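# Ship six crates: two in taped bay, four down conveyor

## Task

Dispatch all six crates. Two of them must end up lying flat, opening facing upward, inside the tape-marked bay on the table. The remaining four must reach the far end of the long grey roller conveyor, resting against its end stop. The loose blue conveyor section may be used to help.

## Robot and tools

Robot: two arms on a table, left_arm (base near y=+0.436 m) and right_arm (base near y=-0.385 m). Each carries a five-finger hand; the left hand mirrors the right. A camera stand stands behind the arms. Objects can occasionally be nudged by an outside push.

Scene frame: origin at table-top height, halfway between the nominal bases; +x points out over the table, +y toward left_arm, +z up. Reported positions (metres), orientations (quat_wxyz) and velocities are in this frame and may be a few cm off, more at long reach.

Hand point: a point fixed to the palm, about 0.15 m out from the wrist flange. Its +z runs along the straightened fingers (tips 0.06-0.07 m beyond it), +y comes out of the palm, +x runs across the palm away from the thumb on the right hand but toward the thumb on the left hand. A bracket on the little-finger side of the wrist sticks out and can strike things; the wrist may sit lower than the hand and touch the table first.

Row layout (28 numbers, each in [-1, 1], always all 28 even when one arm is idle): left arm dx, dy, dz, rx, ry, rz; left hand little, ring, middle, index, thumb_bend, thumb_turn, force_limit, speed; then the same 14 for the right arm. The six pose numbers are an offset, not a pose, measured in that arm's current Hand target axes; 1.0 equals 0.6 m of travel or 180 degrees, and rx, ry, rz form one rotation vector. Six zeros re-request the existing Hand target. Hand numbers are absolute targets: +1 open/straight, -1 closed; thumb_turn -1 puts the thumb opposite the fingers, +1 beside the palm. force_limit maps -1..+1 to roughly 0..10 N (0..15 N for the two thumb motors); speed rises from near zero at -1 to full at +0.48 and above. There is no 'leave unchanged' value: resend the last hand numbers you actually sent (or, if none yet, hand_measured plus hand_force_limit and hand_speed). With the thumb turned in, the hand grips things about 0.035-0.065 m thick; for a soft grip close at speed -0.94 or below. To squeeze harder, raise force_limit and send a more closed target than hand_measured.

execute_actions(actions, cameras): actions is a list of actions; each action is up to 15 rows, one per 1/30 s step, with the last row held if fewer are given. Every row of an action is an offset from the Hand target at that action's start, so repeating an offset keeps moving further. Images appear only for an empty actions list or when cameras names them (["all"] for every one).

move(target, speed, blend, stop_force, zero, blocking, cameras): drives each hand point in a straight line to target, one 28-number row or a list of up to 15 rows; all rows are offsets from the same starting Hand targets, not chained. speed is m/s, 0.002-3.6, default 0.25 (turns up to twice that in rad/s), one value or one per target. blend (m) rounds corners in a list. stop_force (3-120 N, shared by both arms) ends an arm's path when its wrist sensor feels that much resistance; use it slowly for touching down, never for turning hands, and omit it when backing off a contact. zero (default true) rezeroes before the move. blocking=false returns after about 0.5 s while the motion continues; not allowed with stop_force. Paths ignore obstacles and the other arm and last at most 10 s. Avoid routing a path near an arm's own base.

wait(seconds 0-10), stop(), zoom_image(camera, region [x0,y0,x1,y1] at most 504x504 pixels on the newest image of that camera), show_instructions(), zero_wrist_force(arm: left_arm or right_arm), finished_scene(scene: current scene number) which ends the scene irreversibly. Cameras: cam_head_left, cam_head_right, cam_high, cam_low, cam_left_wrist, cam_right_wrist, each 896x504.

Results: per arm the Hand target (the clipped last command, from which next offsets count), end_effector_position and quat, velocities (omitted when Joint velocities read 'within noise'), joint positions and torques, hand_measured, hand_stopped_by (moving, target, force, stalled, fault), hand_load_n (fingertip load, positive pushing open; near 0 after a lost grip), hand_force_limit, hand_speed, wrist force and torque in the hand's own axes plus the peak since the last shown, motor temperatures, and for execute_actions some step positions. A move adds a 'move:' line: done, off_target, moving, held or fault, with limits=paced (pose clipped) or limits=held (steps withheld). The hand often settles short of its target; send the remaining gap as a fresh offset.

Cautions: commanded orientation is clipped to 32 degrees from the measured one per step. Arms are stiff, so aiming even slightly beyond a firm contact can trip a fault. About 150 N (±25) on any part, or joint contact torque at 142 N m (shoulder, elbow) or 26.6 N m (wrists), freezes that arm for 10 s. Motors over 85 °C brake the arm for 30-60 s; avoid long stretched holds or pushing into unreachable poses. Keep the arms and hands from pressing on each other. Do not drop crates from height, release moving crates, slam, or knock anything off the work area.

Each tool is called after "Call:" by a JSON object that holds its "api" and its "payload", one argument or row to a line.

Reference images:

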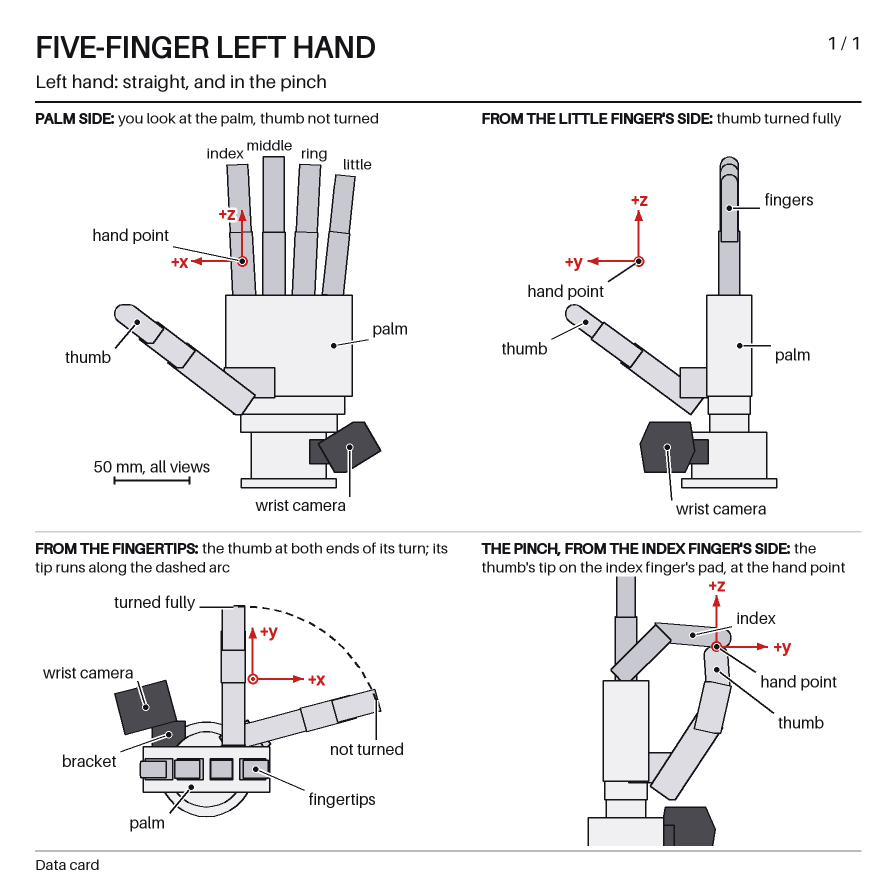

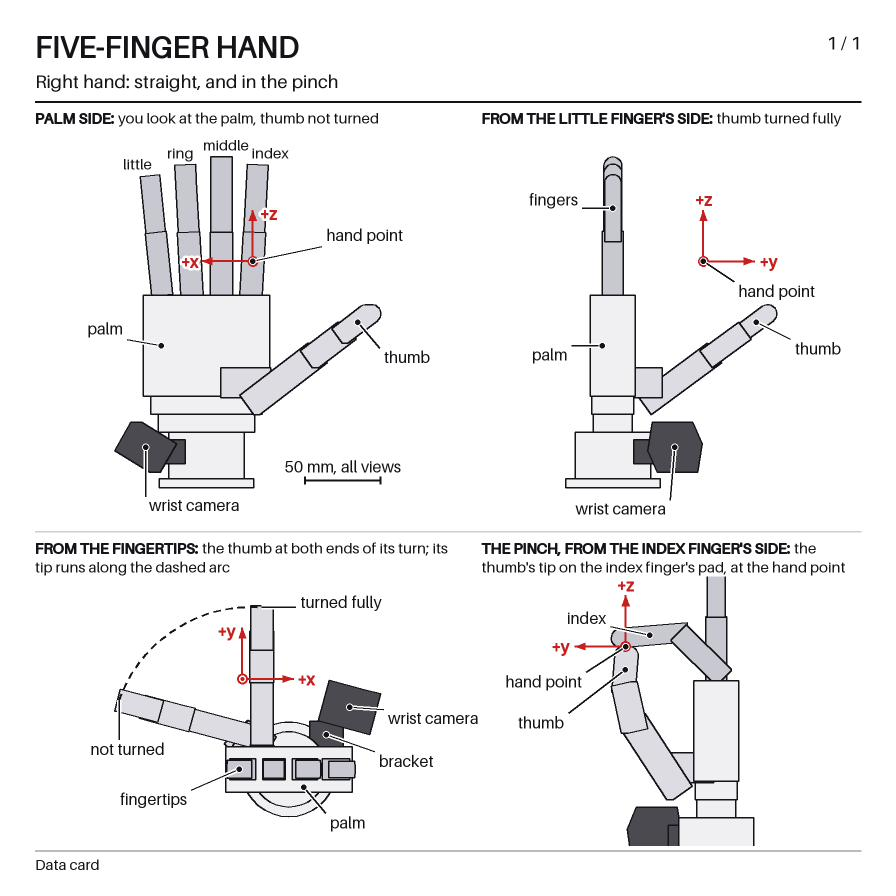

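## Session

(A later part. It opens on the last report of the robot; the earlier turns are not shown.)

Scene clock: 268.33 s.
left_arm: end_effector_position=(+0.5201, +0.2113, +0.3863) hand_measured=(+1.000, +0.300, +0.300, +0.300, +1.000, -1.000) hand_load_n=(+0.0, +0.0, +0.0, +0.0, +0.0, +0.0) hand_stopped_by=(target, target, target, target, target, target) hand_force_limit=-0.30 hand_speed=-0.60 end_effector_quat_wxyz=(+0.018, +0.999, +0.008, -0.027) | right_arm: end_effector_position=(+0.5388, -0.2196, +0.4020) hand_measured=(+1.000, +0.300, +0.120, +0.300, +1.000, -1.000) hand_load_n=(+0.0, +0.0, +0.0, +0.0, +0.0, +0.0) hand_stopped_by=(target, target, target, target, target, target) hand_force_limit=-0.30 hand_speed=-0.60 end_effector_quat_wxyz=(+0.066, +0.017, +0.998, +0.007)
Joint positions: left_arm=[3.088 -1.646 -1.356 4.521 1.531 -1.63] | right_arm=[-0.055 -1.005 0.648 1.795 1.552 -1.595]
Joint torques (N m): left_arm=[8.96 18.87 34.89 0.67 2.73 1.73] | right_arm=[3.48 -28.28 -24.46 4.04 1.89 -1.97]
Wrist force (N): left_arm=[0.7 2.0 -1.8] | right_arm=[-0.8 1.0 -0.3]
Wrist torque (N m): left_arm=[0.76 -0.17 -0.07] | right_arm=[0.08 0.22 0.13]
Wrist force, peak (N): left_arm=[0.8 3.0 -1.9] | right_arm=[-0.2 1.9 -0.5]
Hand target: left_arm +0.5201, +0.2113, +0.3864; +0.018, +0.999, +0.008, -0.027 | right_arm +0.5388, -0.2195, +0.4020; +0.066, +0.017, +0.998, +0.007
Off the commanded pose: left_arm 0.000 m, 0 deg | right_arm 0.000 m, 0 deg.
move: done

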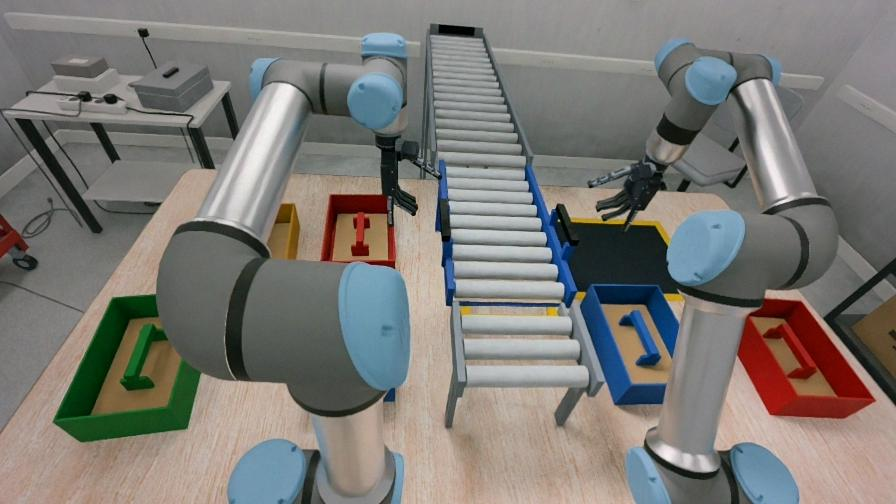

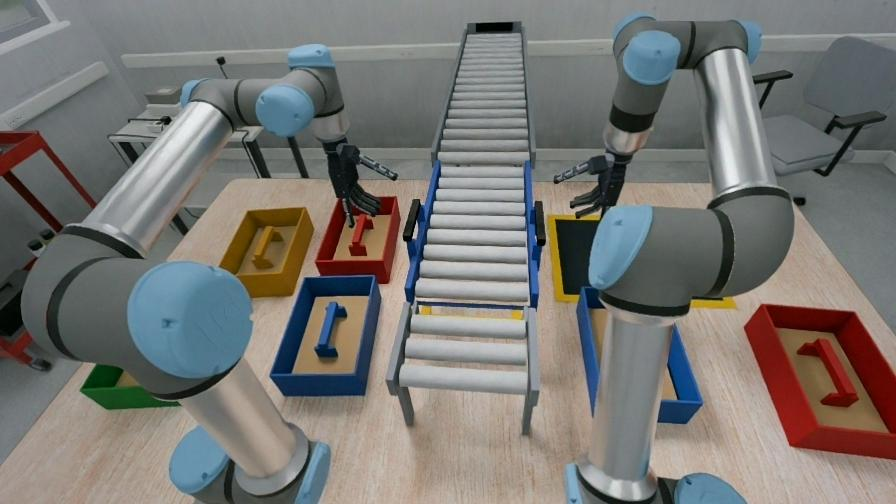

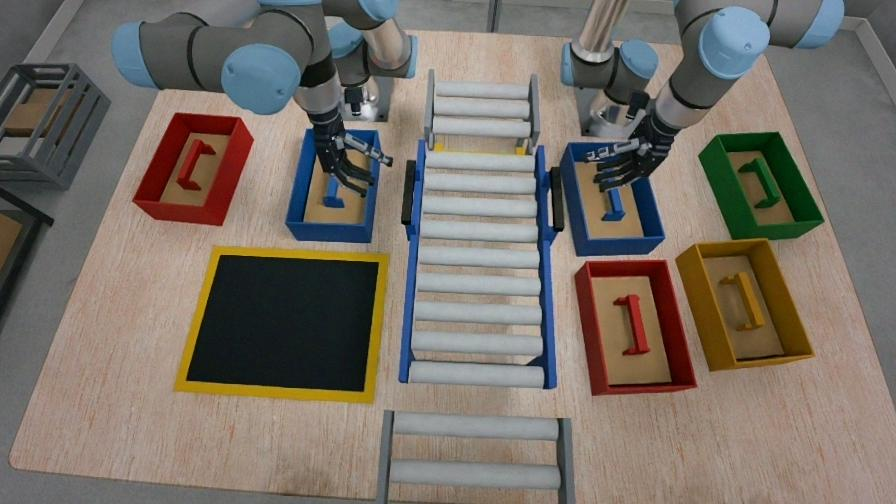

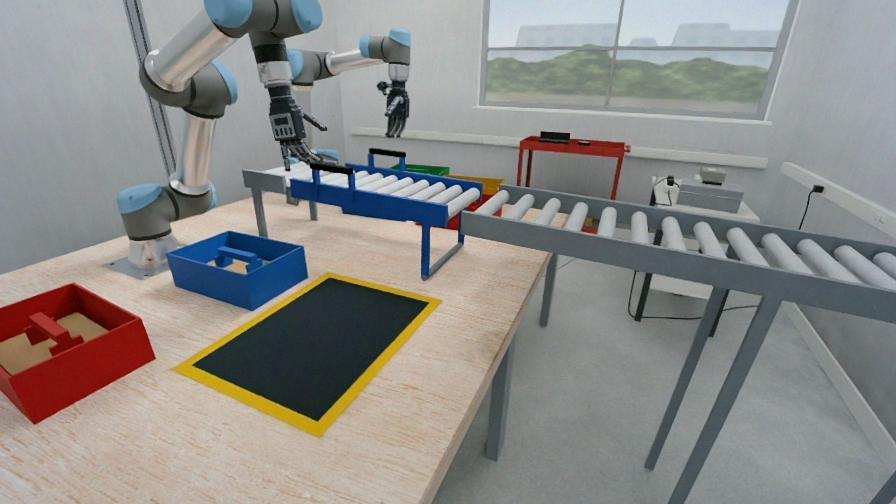

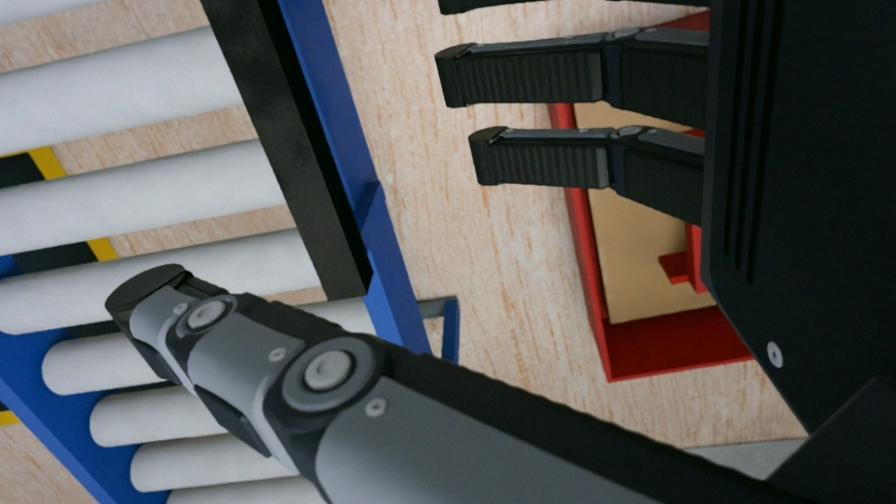

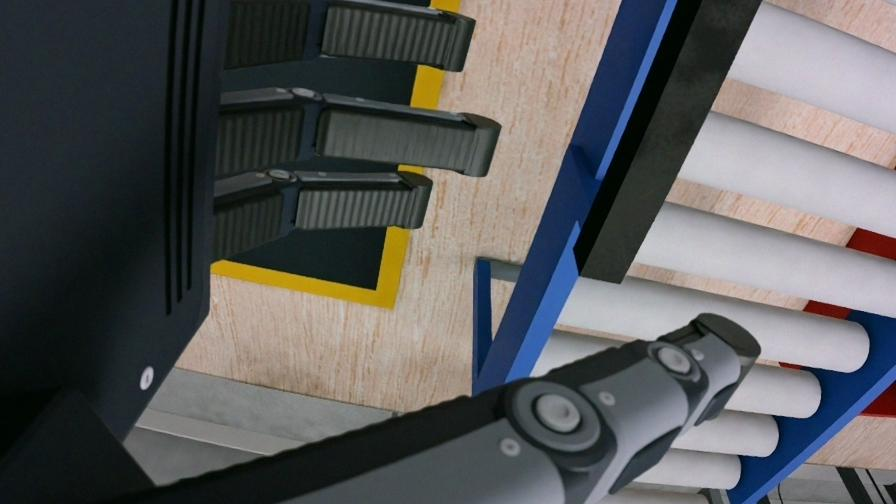

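Call:
{"api": "zoom_image", "payload": {
  "camera": "cam_high",
  "region": [550, 230, 710, 410]
}}

Call:
{"api": "zoom_image", "payload": {
  "camera": "cam_low",
  "region": [150, 215, 320, 320]
}}

Call:
{"api": "zoom_image", "payload": {
  "camera": "cam_low",
  "region": [0, 270, 170, 430]
}}

Call:
{"api": "zoom_image", "payload": {
  "camera": "cam_high",
  "region": [550, 120, 720, 270]
}}

Call:
{"api": "zoom_image", "payload": {
  "camera": "cam_high",
  "region": [270, 110, 400, 250]
}}

Scaled by 2.800 from the camera's 896x504 image, which has a finer 1280x720 frame.

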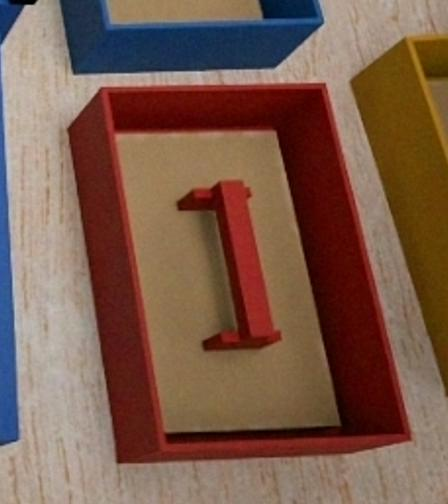

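Scaled by 2.965 from the camera's 896x504 image, which has a finer 1280x720 frame.

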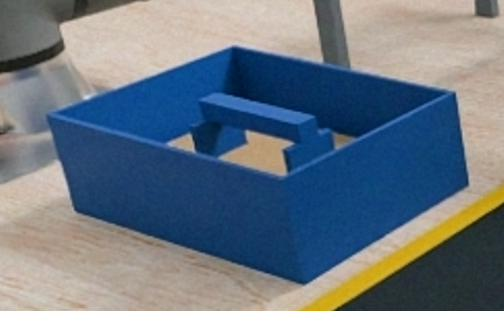

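Scaled by 2.965 from the camera's 896x504 image, which has a finer 1280x720 frame.

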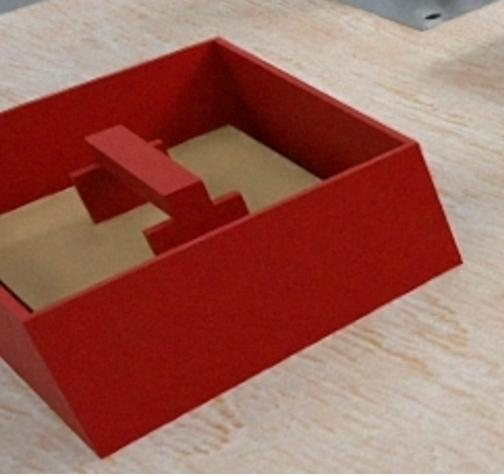

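Scaled by 2.965 from the camera's 896x504 image, which has a finer 1280x720 frame.

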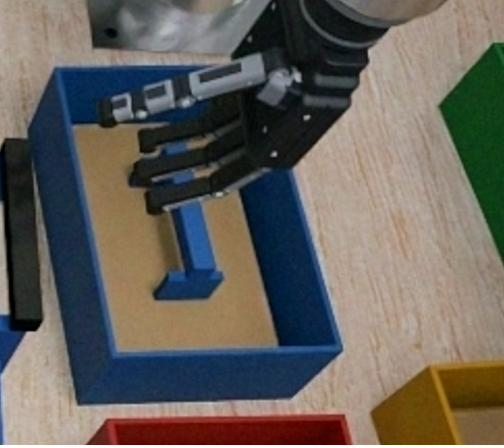

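Scaled by 3.600 from the camera's 896x504 image, which has a finer 1280x720 frame.

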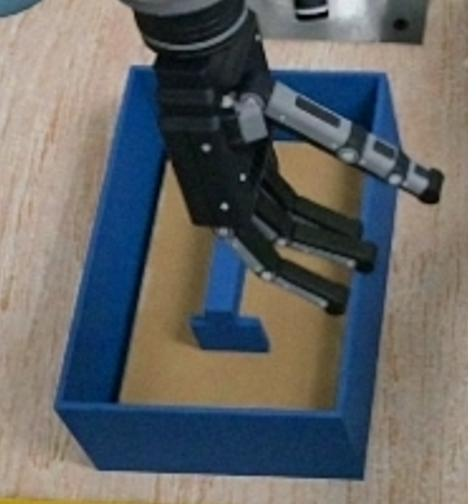

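Call:
{"api": "move", "payload": {
  "target": [-0.216,-0.2278,0.2315,0.0111,0.0174,-0.0077,1,1,1,1,1,-1,-0.3,0.2,0.3045,-0.2392,0.2117,0.0038,0.0421,-0.0202,1,1,1,1,1,-1,-0.3,0.2],
  "speed": 0.25,
  "cameras": ["all"]
}}

Call:
{"api": "zoom_image", "payload": {
  "camera": "cam_high",
  "region": [530, 90, 710, 250]
}}

Call:
{"api": "zoom_image", "payload": {
  "camera": "cam_high",
  "region": [250, 90, 430, 250]
}}

Call:
{"api": "zoom_image", "payload": {
  "camera": "cam_low",
  "region": [120, 130, 350, 330]
}}

Scene clock: 282.33 s.
left_arm: end_effector_position=(+0.3808, +0.3406, +0.2499) hand_measured=(+1.000, +1.000, +1.000, +1.000, +1.000, -1.000) hand_load_n=(+0.0, +0.0, +0.0, +0.0, +0.0, +0.0) hand_stopped_by=(target, target, target, target, target, target) hand_force_limit=-0.30 hand_speed=0.20 end_effector_quat_wxyz=(+0.000, +1.000, +0.020, +0.000) | right_arm: end_effector_position=(+0.3699, -0.3551, +0.2498) hand_measured=(+1.000, +1.000, +1.000, +1.000, +1.000, -1.000) hand_load_n=(+0.0, +0.0, +0.0, +0.0, +0.0, +0.0) hand_stopped_by=(target, target, target, target, target, target) hand_force_limit=-0.30 hand_speed=0.20 end_effector_quat_wxyz=(+0.000, -0.015, +1.000, +0.000)
Joint positions: left_arm=[3.408 -1.207 -2.087 4.865 1.57 -1.335] | right_arm=[-0.445 -1.419 1.631 1.358 1.571 -2.05]
Joint torques (N m): left_arm=[10.53 15.02 11.94 4.12 -2.73 1.94] | right_arm=[-13.55 -31.3 -8.89 0.04 -2.19 -1.84]
Wrist force (N): left_arm=[0.5 2.6 -1.9] | right_arm=[-0.4 1.2 0.0]
Wrist torque (N m): left_arm=[0.84 -0.17 -0.11] | right_arm=[0.10 0.18 0.16]
Wrist force, peak (N): left_arm=[1.3 3.1 -2.0] | right_arm=[-1.1 2.0 -0.7]
Hand target: left_arm +0.3808, +0.3406, +0.2498; +0.000, +1.000, +0.020, +0.000 | right_arm +0.3699, -0.3552, +0.2498; +0.000, -0.015, +1.000, +0.000
Off the commanded pose: left_arm 0.000 m, 0 deg | right_arm 0.000 m, 0 deg.
move: done

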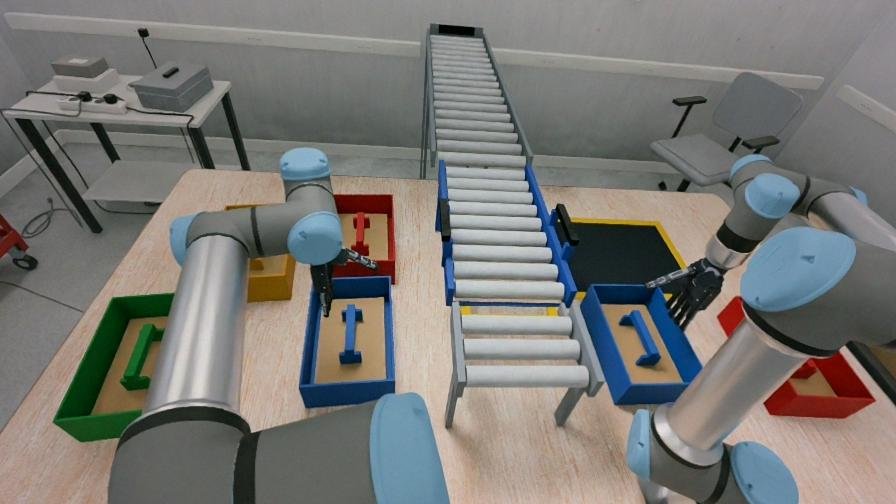

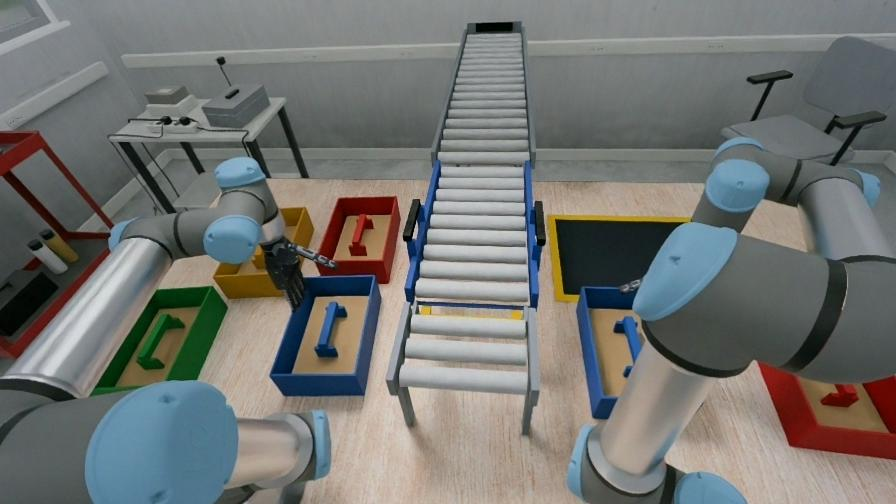

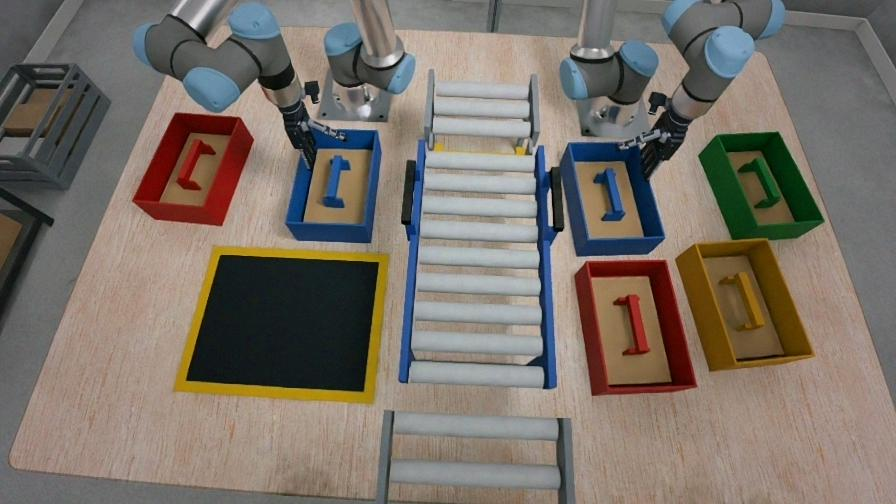

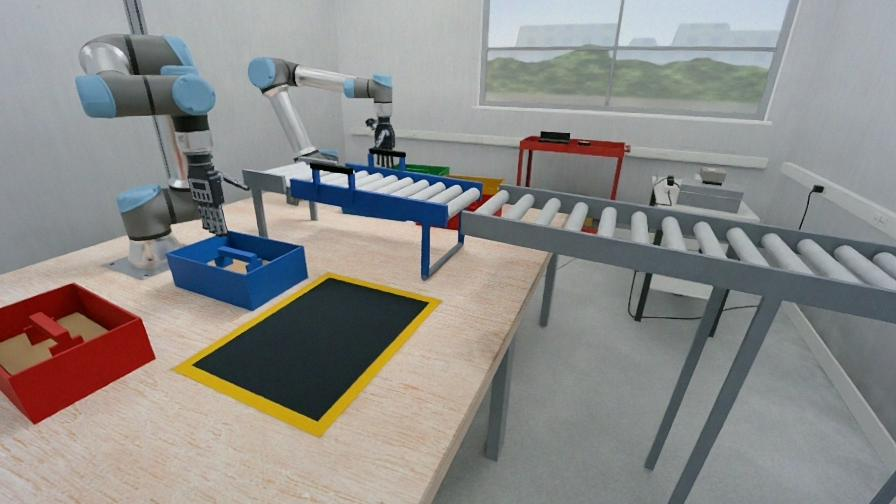

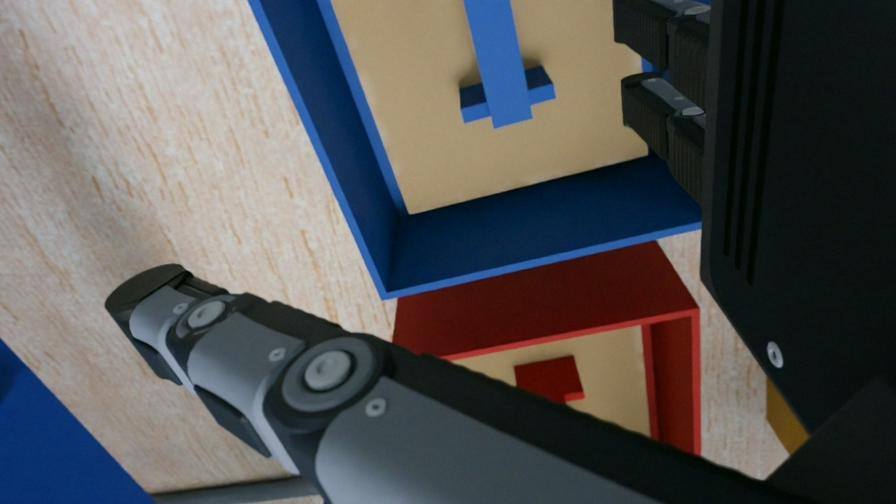

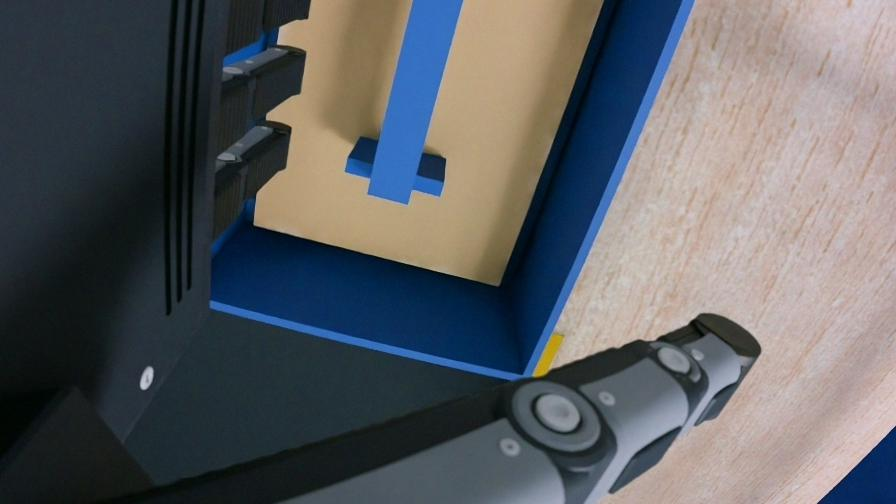

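Scaled by 2.800 from the camera's 896x504 image, which has a finer 1280x720 frame.

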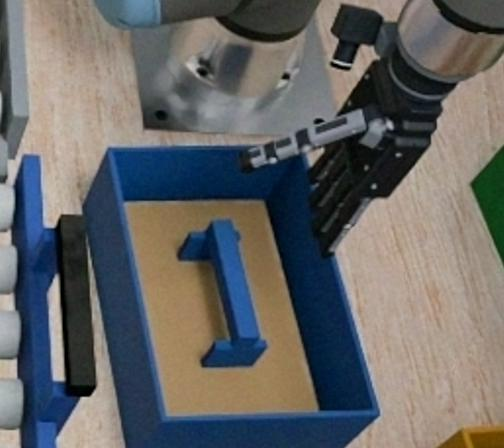

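Scaled by 2.800 from the camera's 896x504 image, which has a finer 1280x720 frame.

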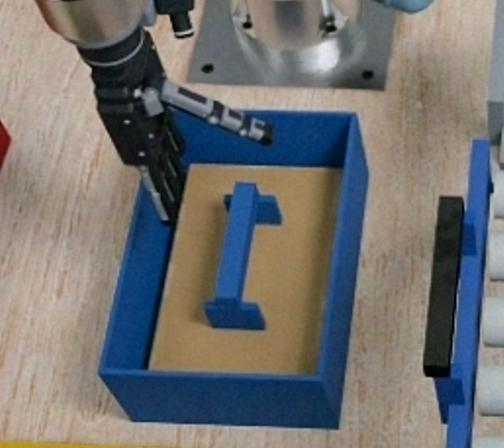

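Scaled by 2.191 from the camera's 896x504 image, which has a finer 1280x720 frame.

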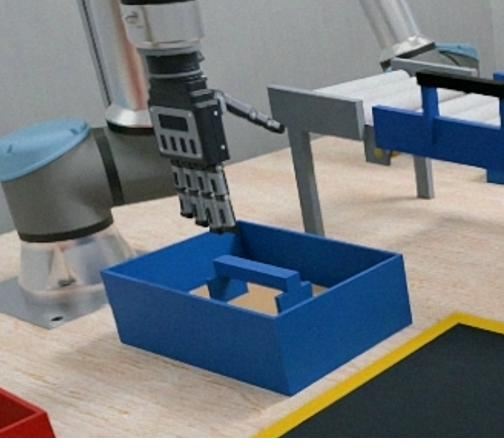

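Call:
{"api": "move", "payload": {
  "target": [0.016,0.0173,0.15,0,0,0,1,1,1,1,1,-1,-0.3,0.2,-0.0013,-0.01,0.15,0,0,-0.0067,1,1,1,1,1,-1,-0.3,0.2],
  "speed": 0.12,
  "cameras": ["all"]
}}

Call:
{"api": "zoom_image", "payload": {
  "camera": "cam_low",
  "region": [120, 130, 350, 330]
}}

Call:
{"api": "zoom_image", "payload": {
  "camera": "cam_head_left",
  "region": [280, 200, 460, 420]
}}

Scene clock: 287.50 s.
left_arm: end_effector_position=(+0.3908, +0.3306, +0.1599) hand_measured=(+1.000, +1.000, +1.000, +1.000, +1.000, -1.000) hand_load_n=(+0.0, +0.0, +0.0, +0.0, -0.5, +0.0) hand_stopped_by=(target, target, target, target, target, target) hand_force_limit=-0.30 hand_speed=0.20 end_effector_quat_wxyz=(+0.000, +1.000, +0.020, +0.000) | right_arm: end_effector_position=(+0.3708, -0.3612, +0.1599) hand_measured=(+1.000, +1.000, +1.000, +1.000, +1.000, -1.000) hand_load_n=(-0.5, +0.0, +0.0, +0.0, +0.0, +0.0) hand_stopped_by=(target, target, target, target, target, target) hand_force_limit=-0.30 hand_speed=0.20 end_effector_quat_wxyz=(+0.000, -0.025, +1.000, +0.000)
Joint positions: left_arm=[3.373 -1.313 -2.258 5.142 1.57 -1.371] | right_arm=[-0.46 -1.344 1.782 1.132 1.571 -2.086]
Joint torques (N m): left_arm=[-11.93 2.79 8.06 3.72 -1.18 -1.39] | right_arm=[-13.81 -15.54 -7.9 0.35 -2.08 -1.92]
Wrist force (N): left_arm=[0.4 2.7 -2.1] | right_arm=[-0.4 1.4 0.0]
Wrist torque (N m): left_arm=[0.87 -0.15 0.02] | right_arm=[0.12 0.17 0.17]
Wrist force, peak (N): left_arm=[0.6 2.6 -2.3] | right_arm=[-0.4 1.8 0.0]
Hand target: left_arm +0.3908, +0.3306, +0.1599; +0.000, +1.000, +0.020, +0.000 | right_arm +0.3709, -0.3612, +0.1598; +0.000, -0.025, +1.000, +0.000
Off the commanded pose: left_arm 0.000 m, 0 deg | right_arm 0.000 m, 0 deg.
move: done

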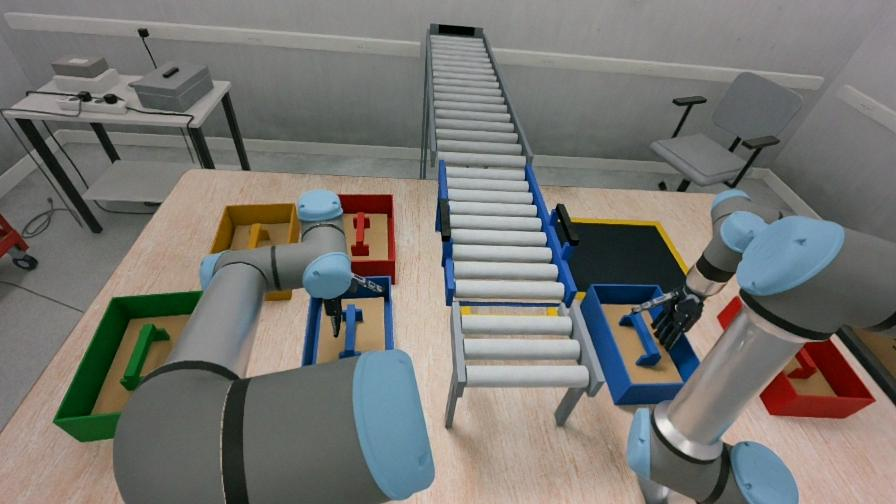

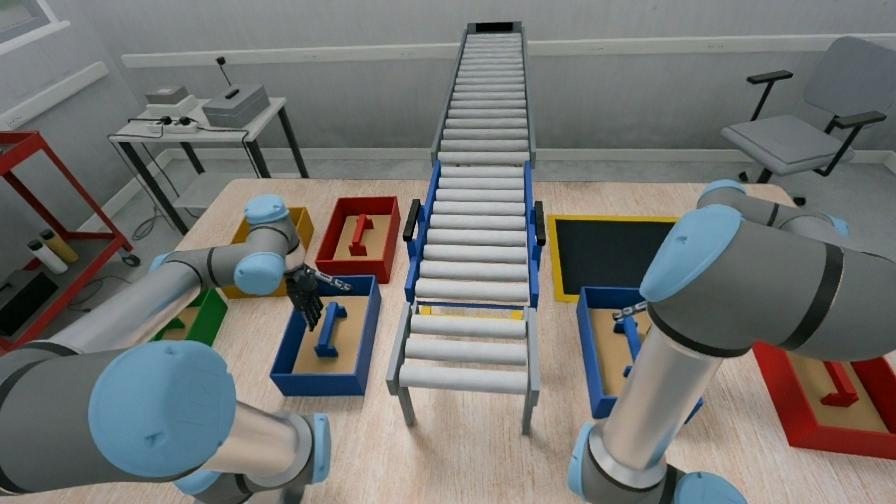

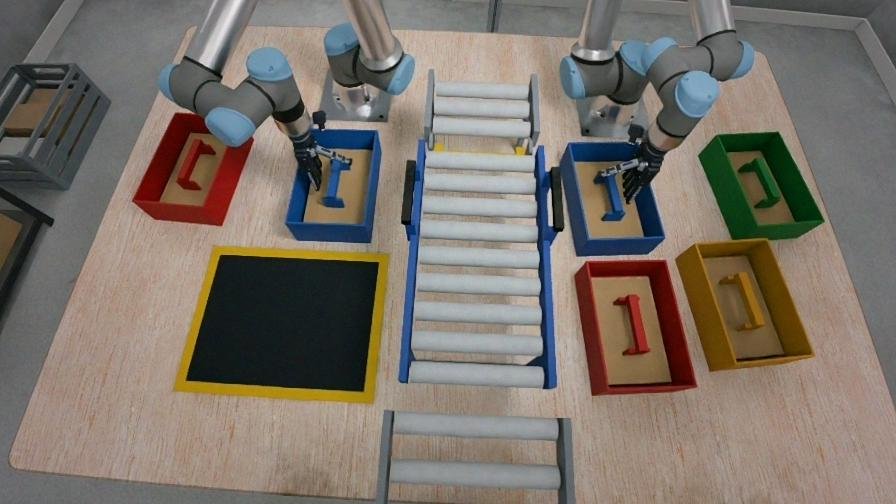

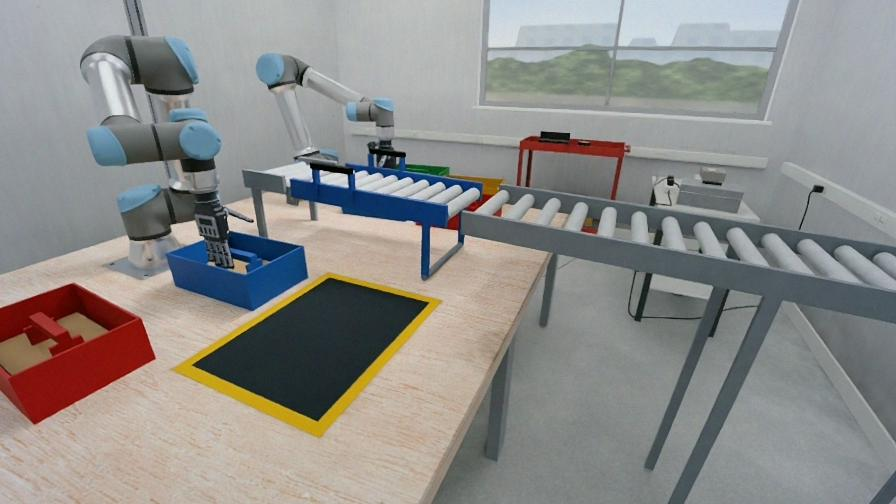

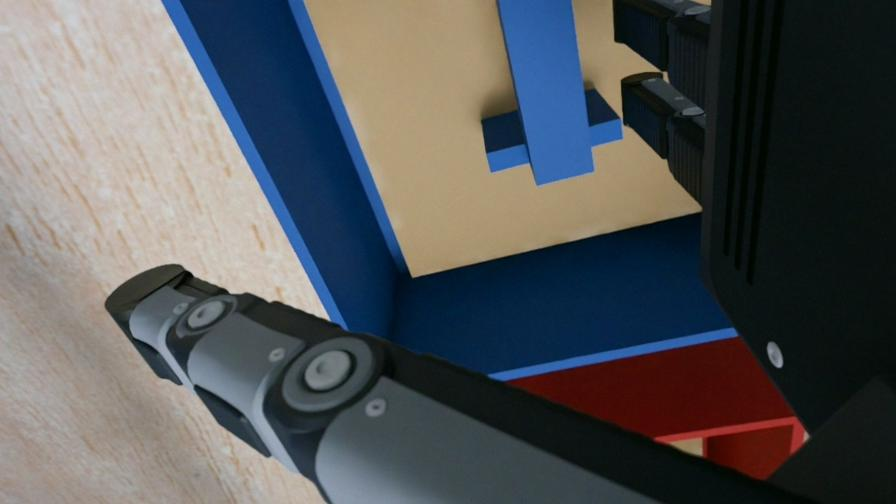

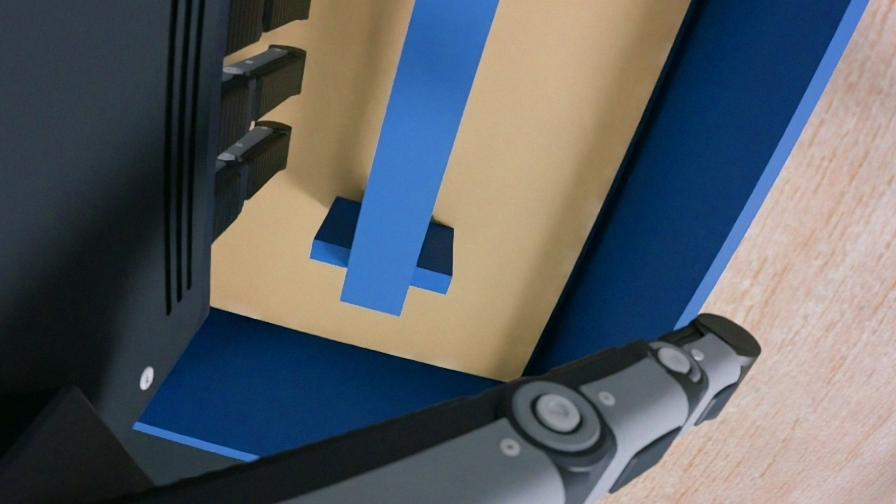

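Scaled by 2.191 from the camera's 896x504 image, which has a finer 1280x720 frame.

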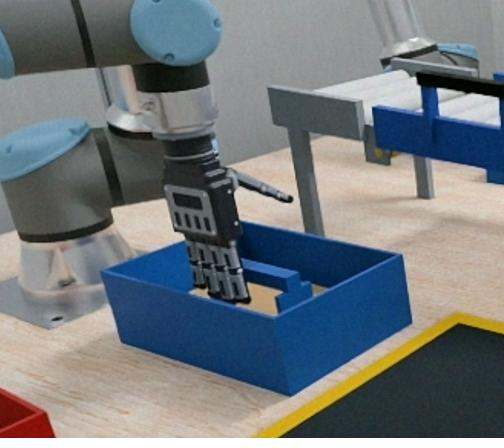

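Scaled by 2.291 from the camera's 896x504 image, which has a finer 1280x720 frame.

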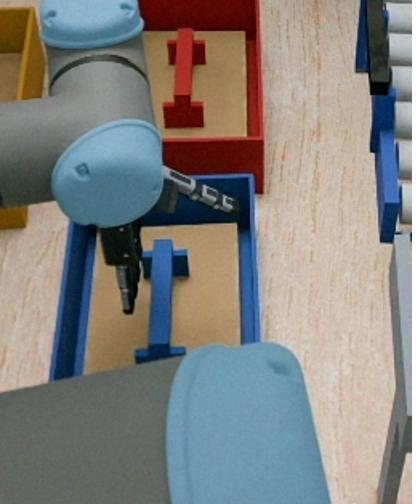

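Call:
{"api": "zoom_image", "payload": {
  "camera": "cam_high",
  "region": [580, 120, 680, 220]
}}

Call:
{"api": "zoom_image", "payload": {
  "camera": "cam_high",
  "region": [280, 110, 380, 210]
}}

Scaled by 5.040 from the camera's 896x504 image, which has a finer 1280x720 frame.

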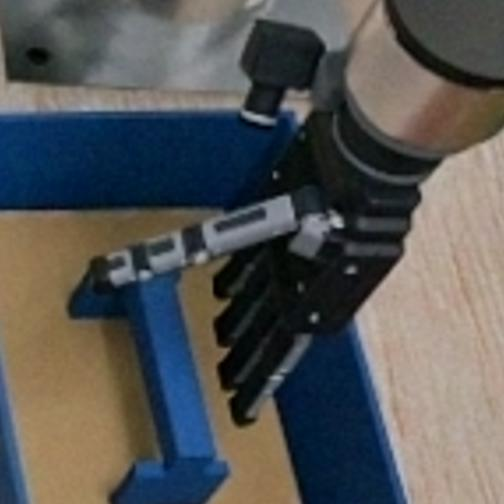

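Scaled by 5.040 from the camera's 896x504 image, which has a finer 1280x720 frame.

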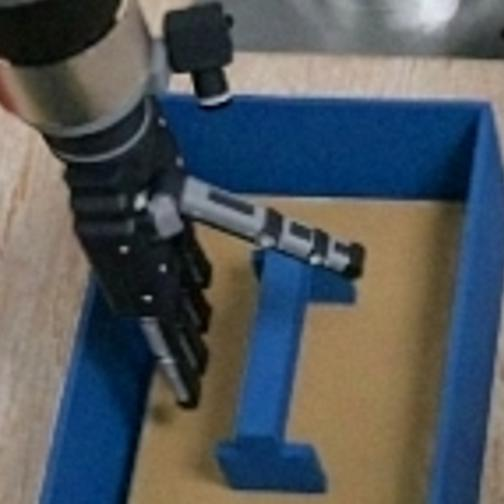

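Call:
{"api": "zoom_image", "payload": {
  "camera": "cam_head_left",
  "region": [590, 270, 720, 410]
}}

Call:
{"api": "zoom_image", "payload": {
  "camera": "cam_head_right",
  "region": [260, 250, 400, 400]
}}

Call:
{"api": "zoom_image", "payload": {
  "camera": "cam_low",
  "region": [165, 210, 305, 310]
}}

Scaled by 3.600 from the camera's 896x504 image, which has a finer 1280x720 frame.

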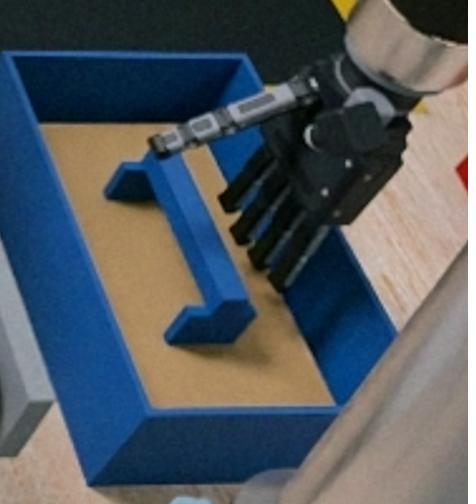

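Scaled by 3.360 from the camera's 896x504 image, which has a finer 1280x720 frame.

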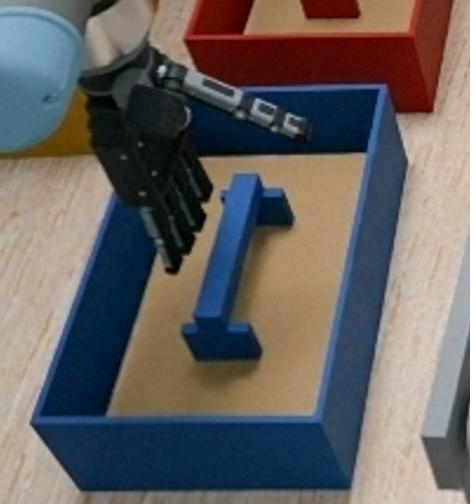

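Scaled by 3.600 from the camera's 896x504 image, which has a finer 1280x720 frame.

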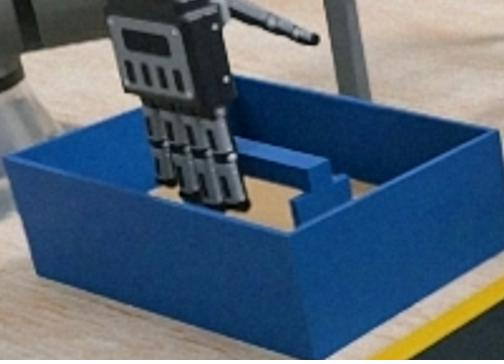

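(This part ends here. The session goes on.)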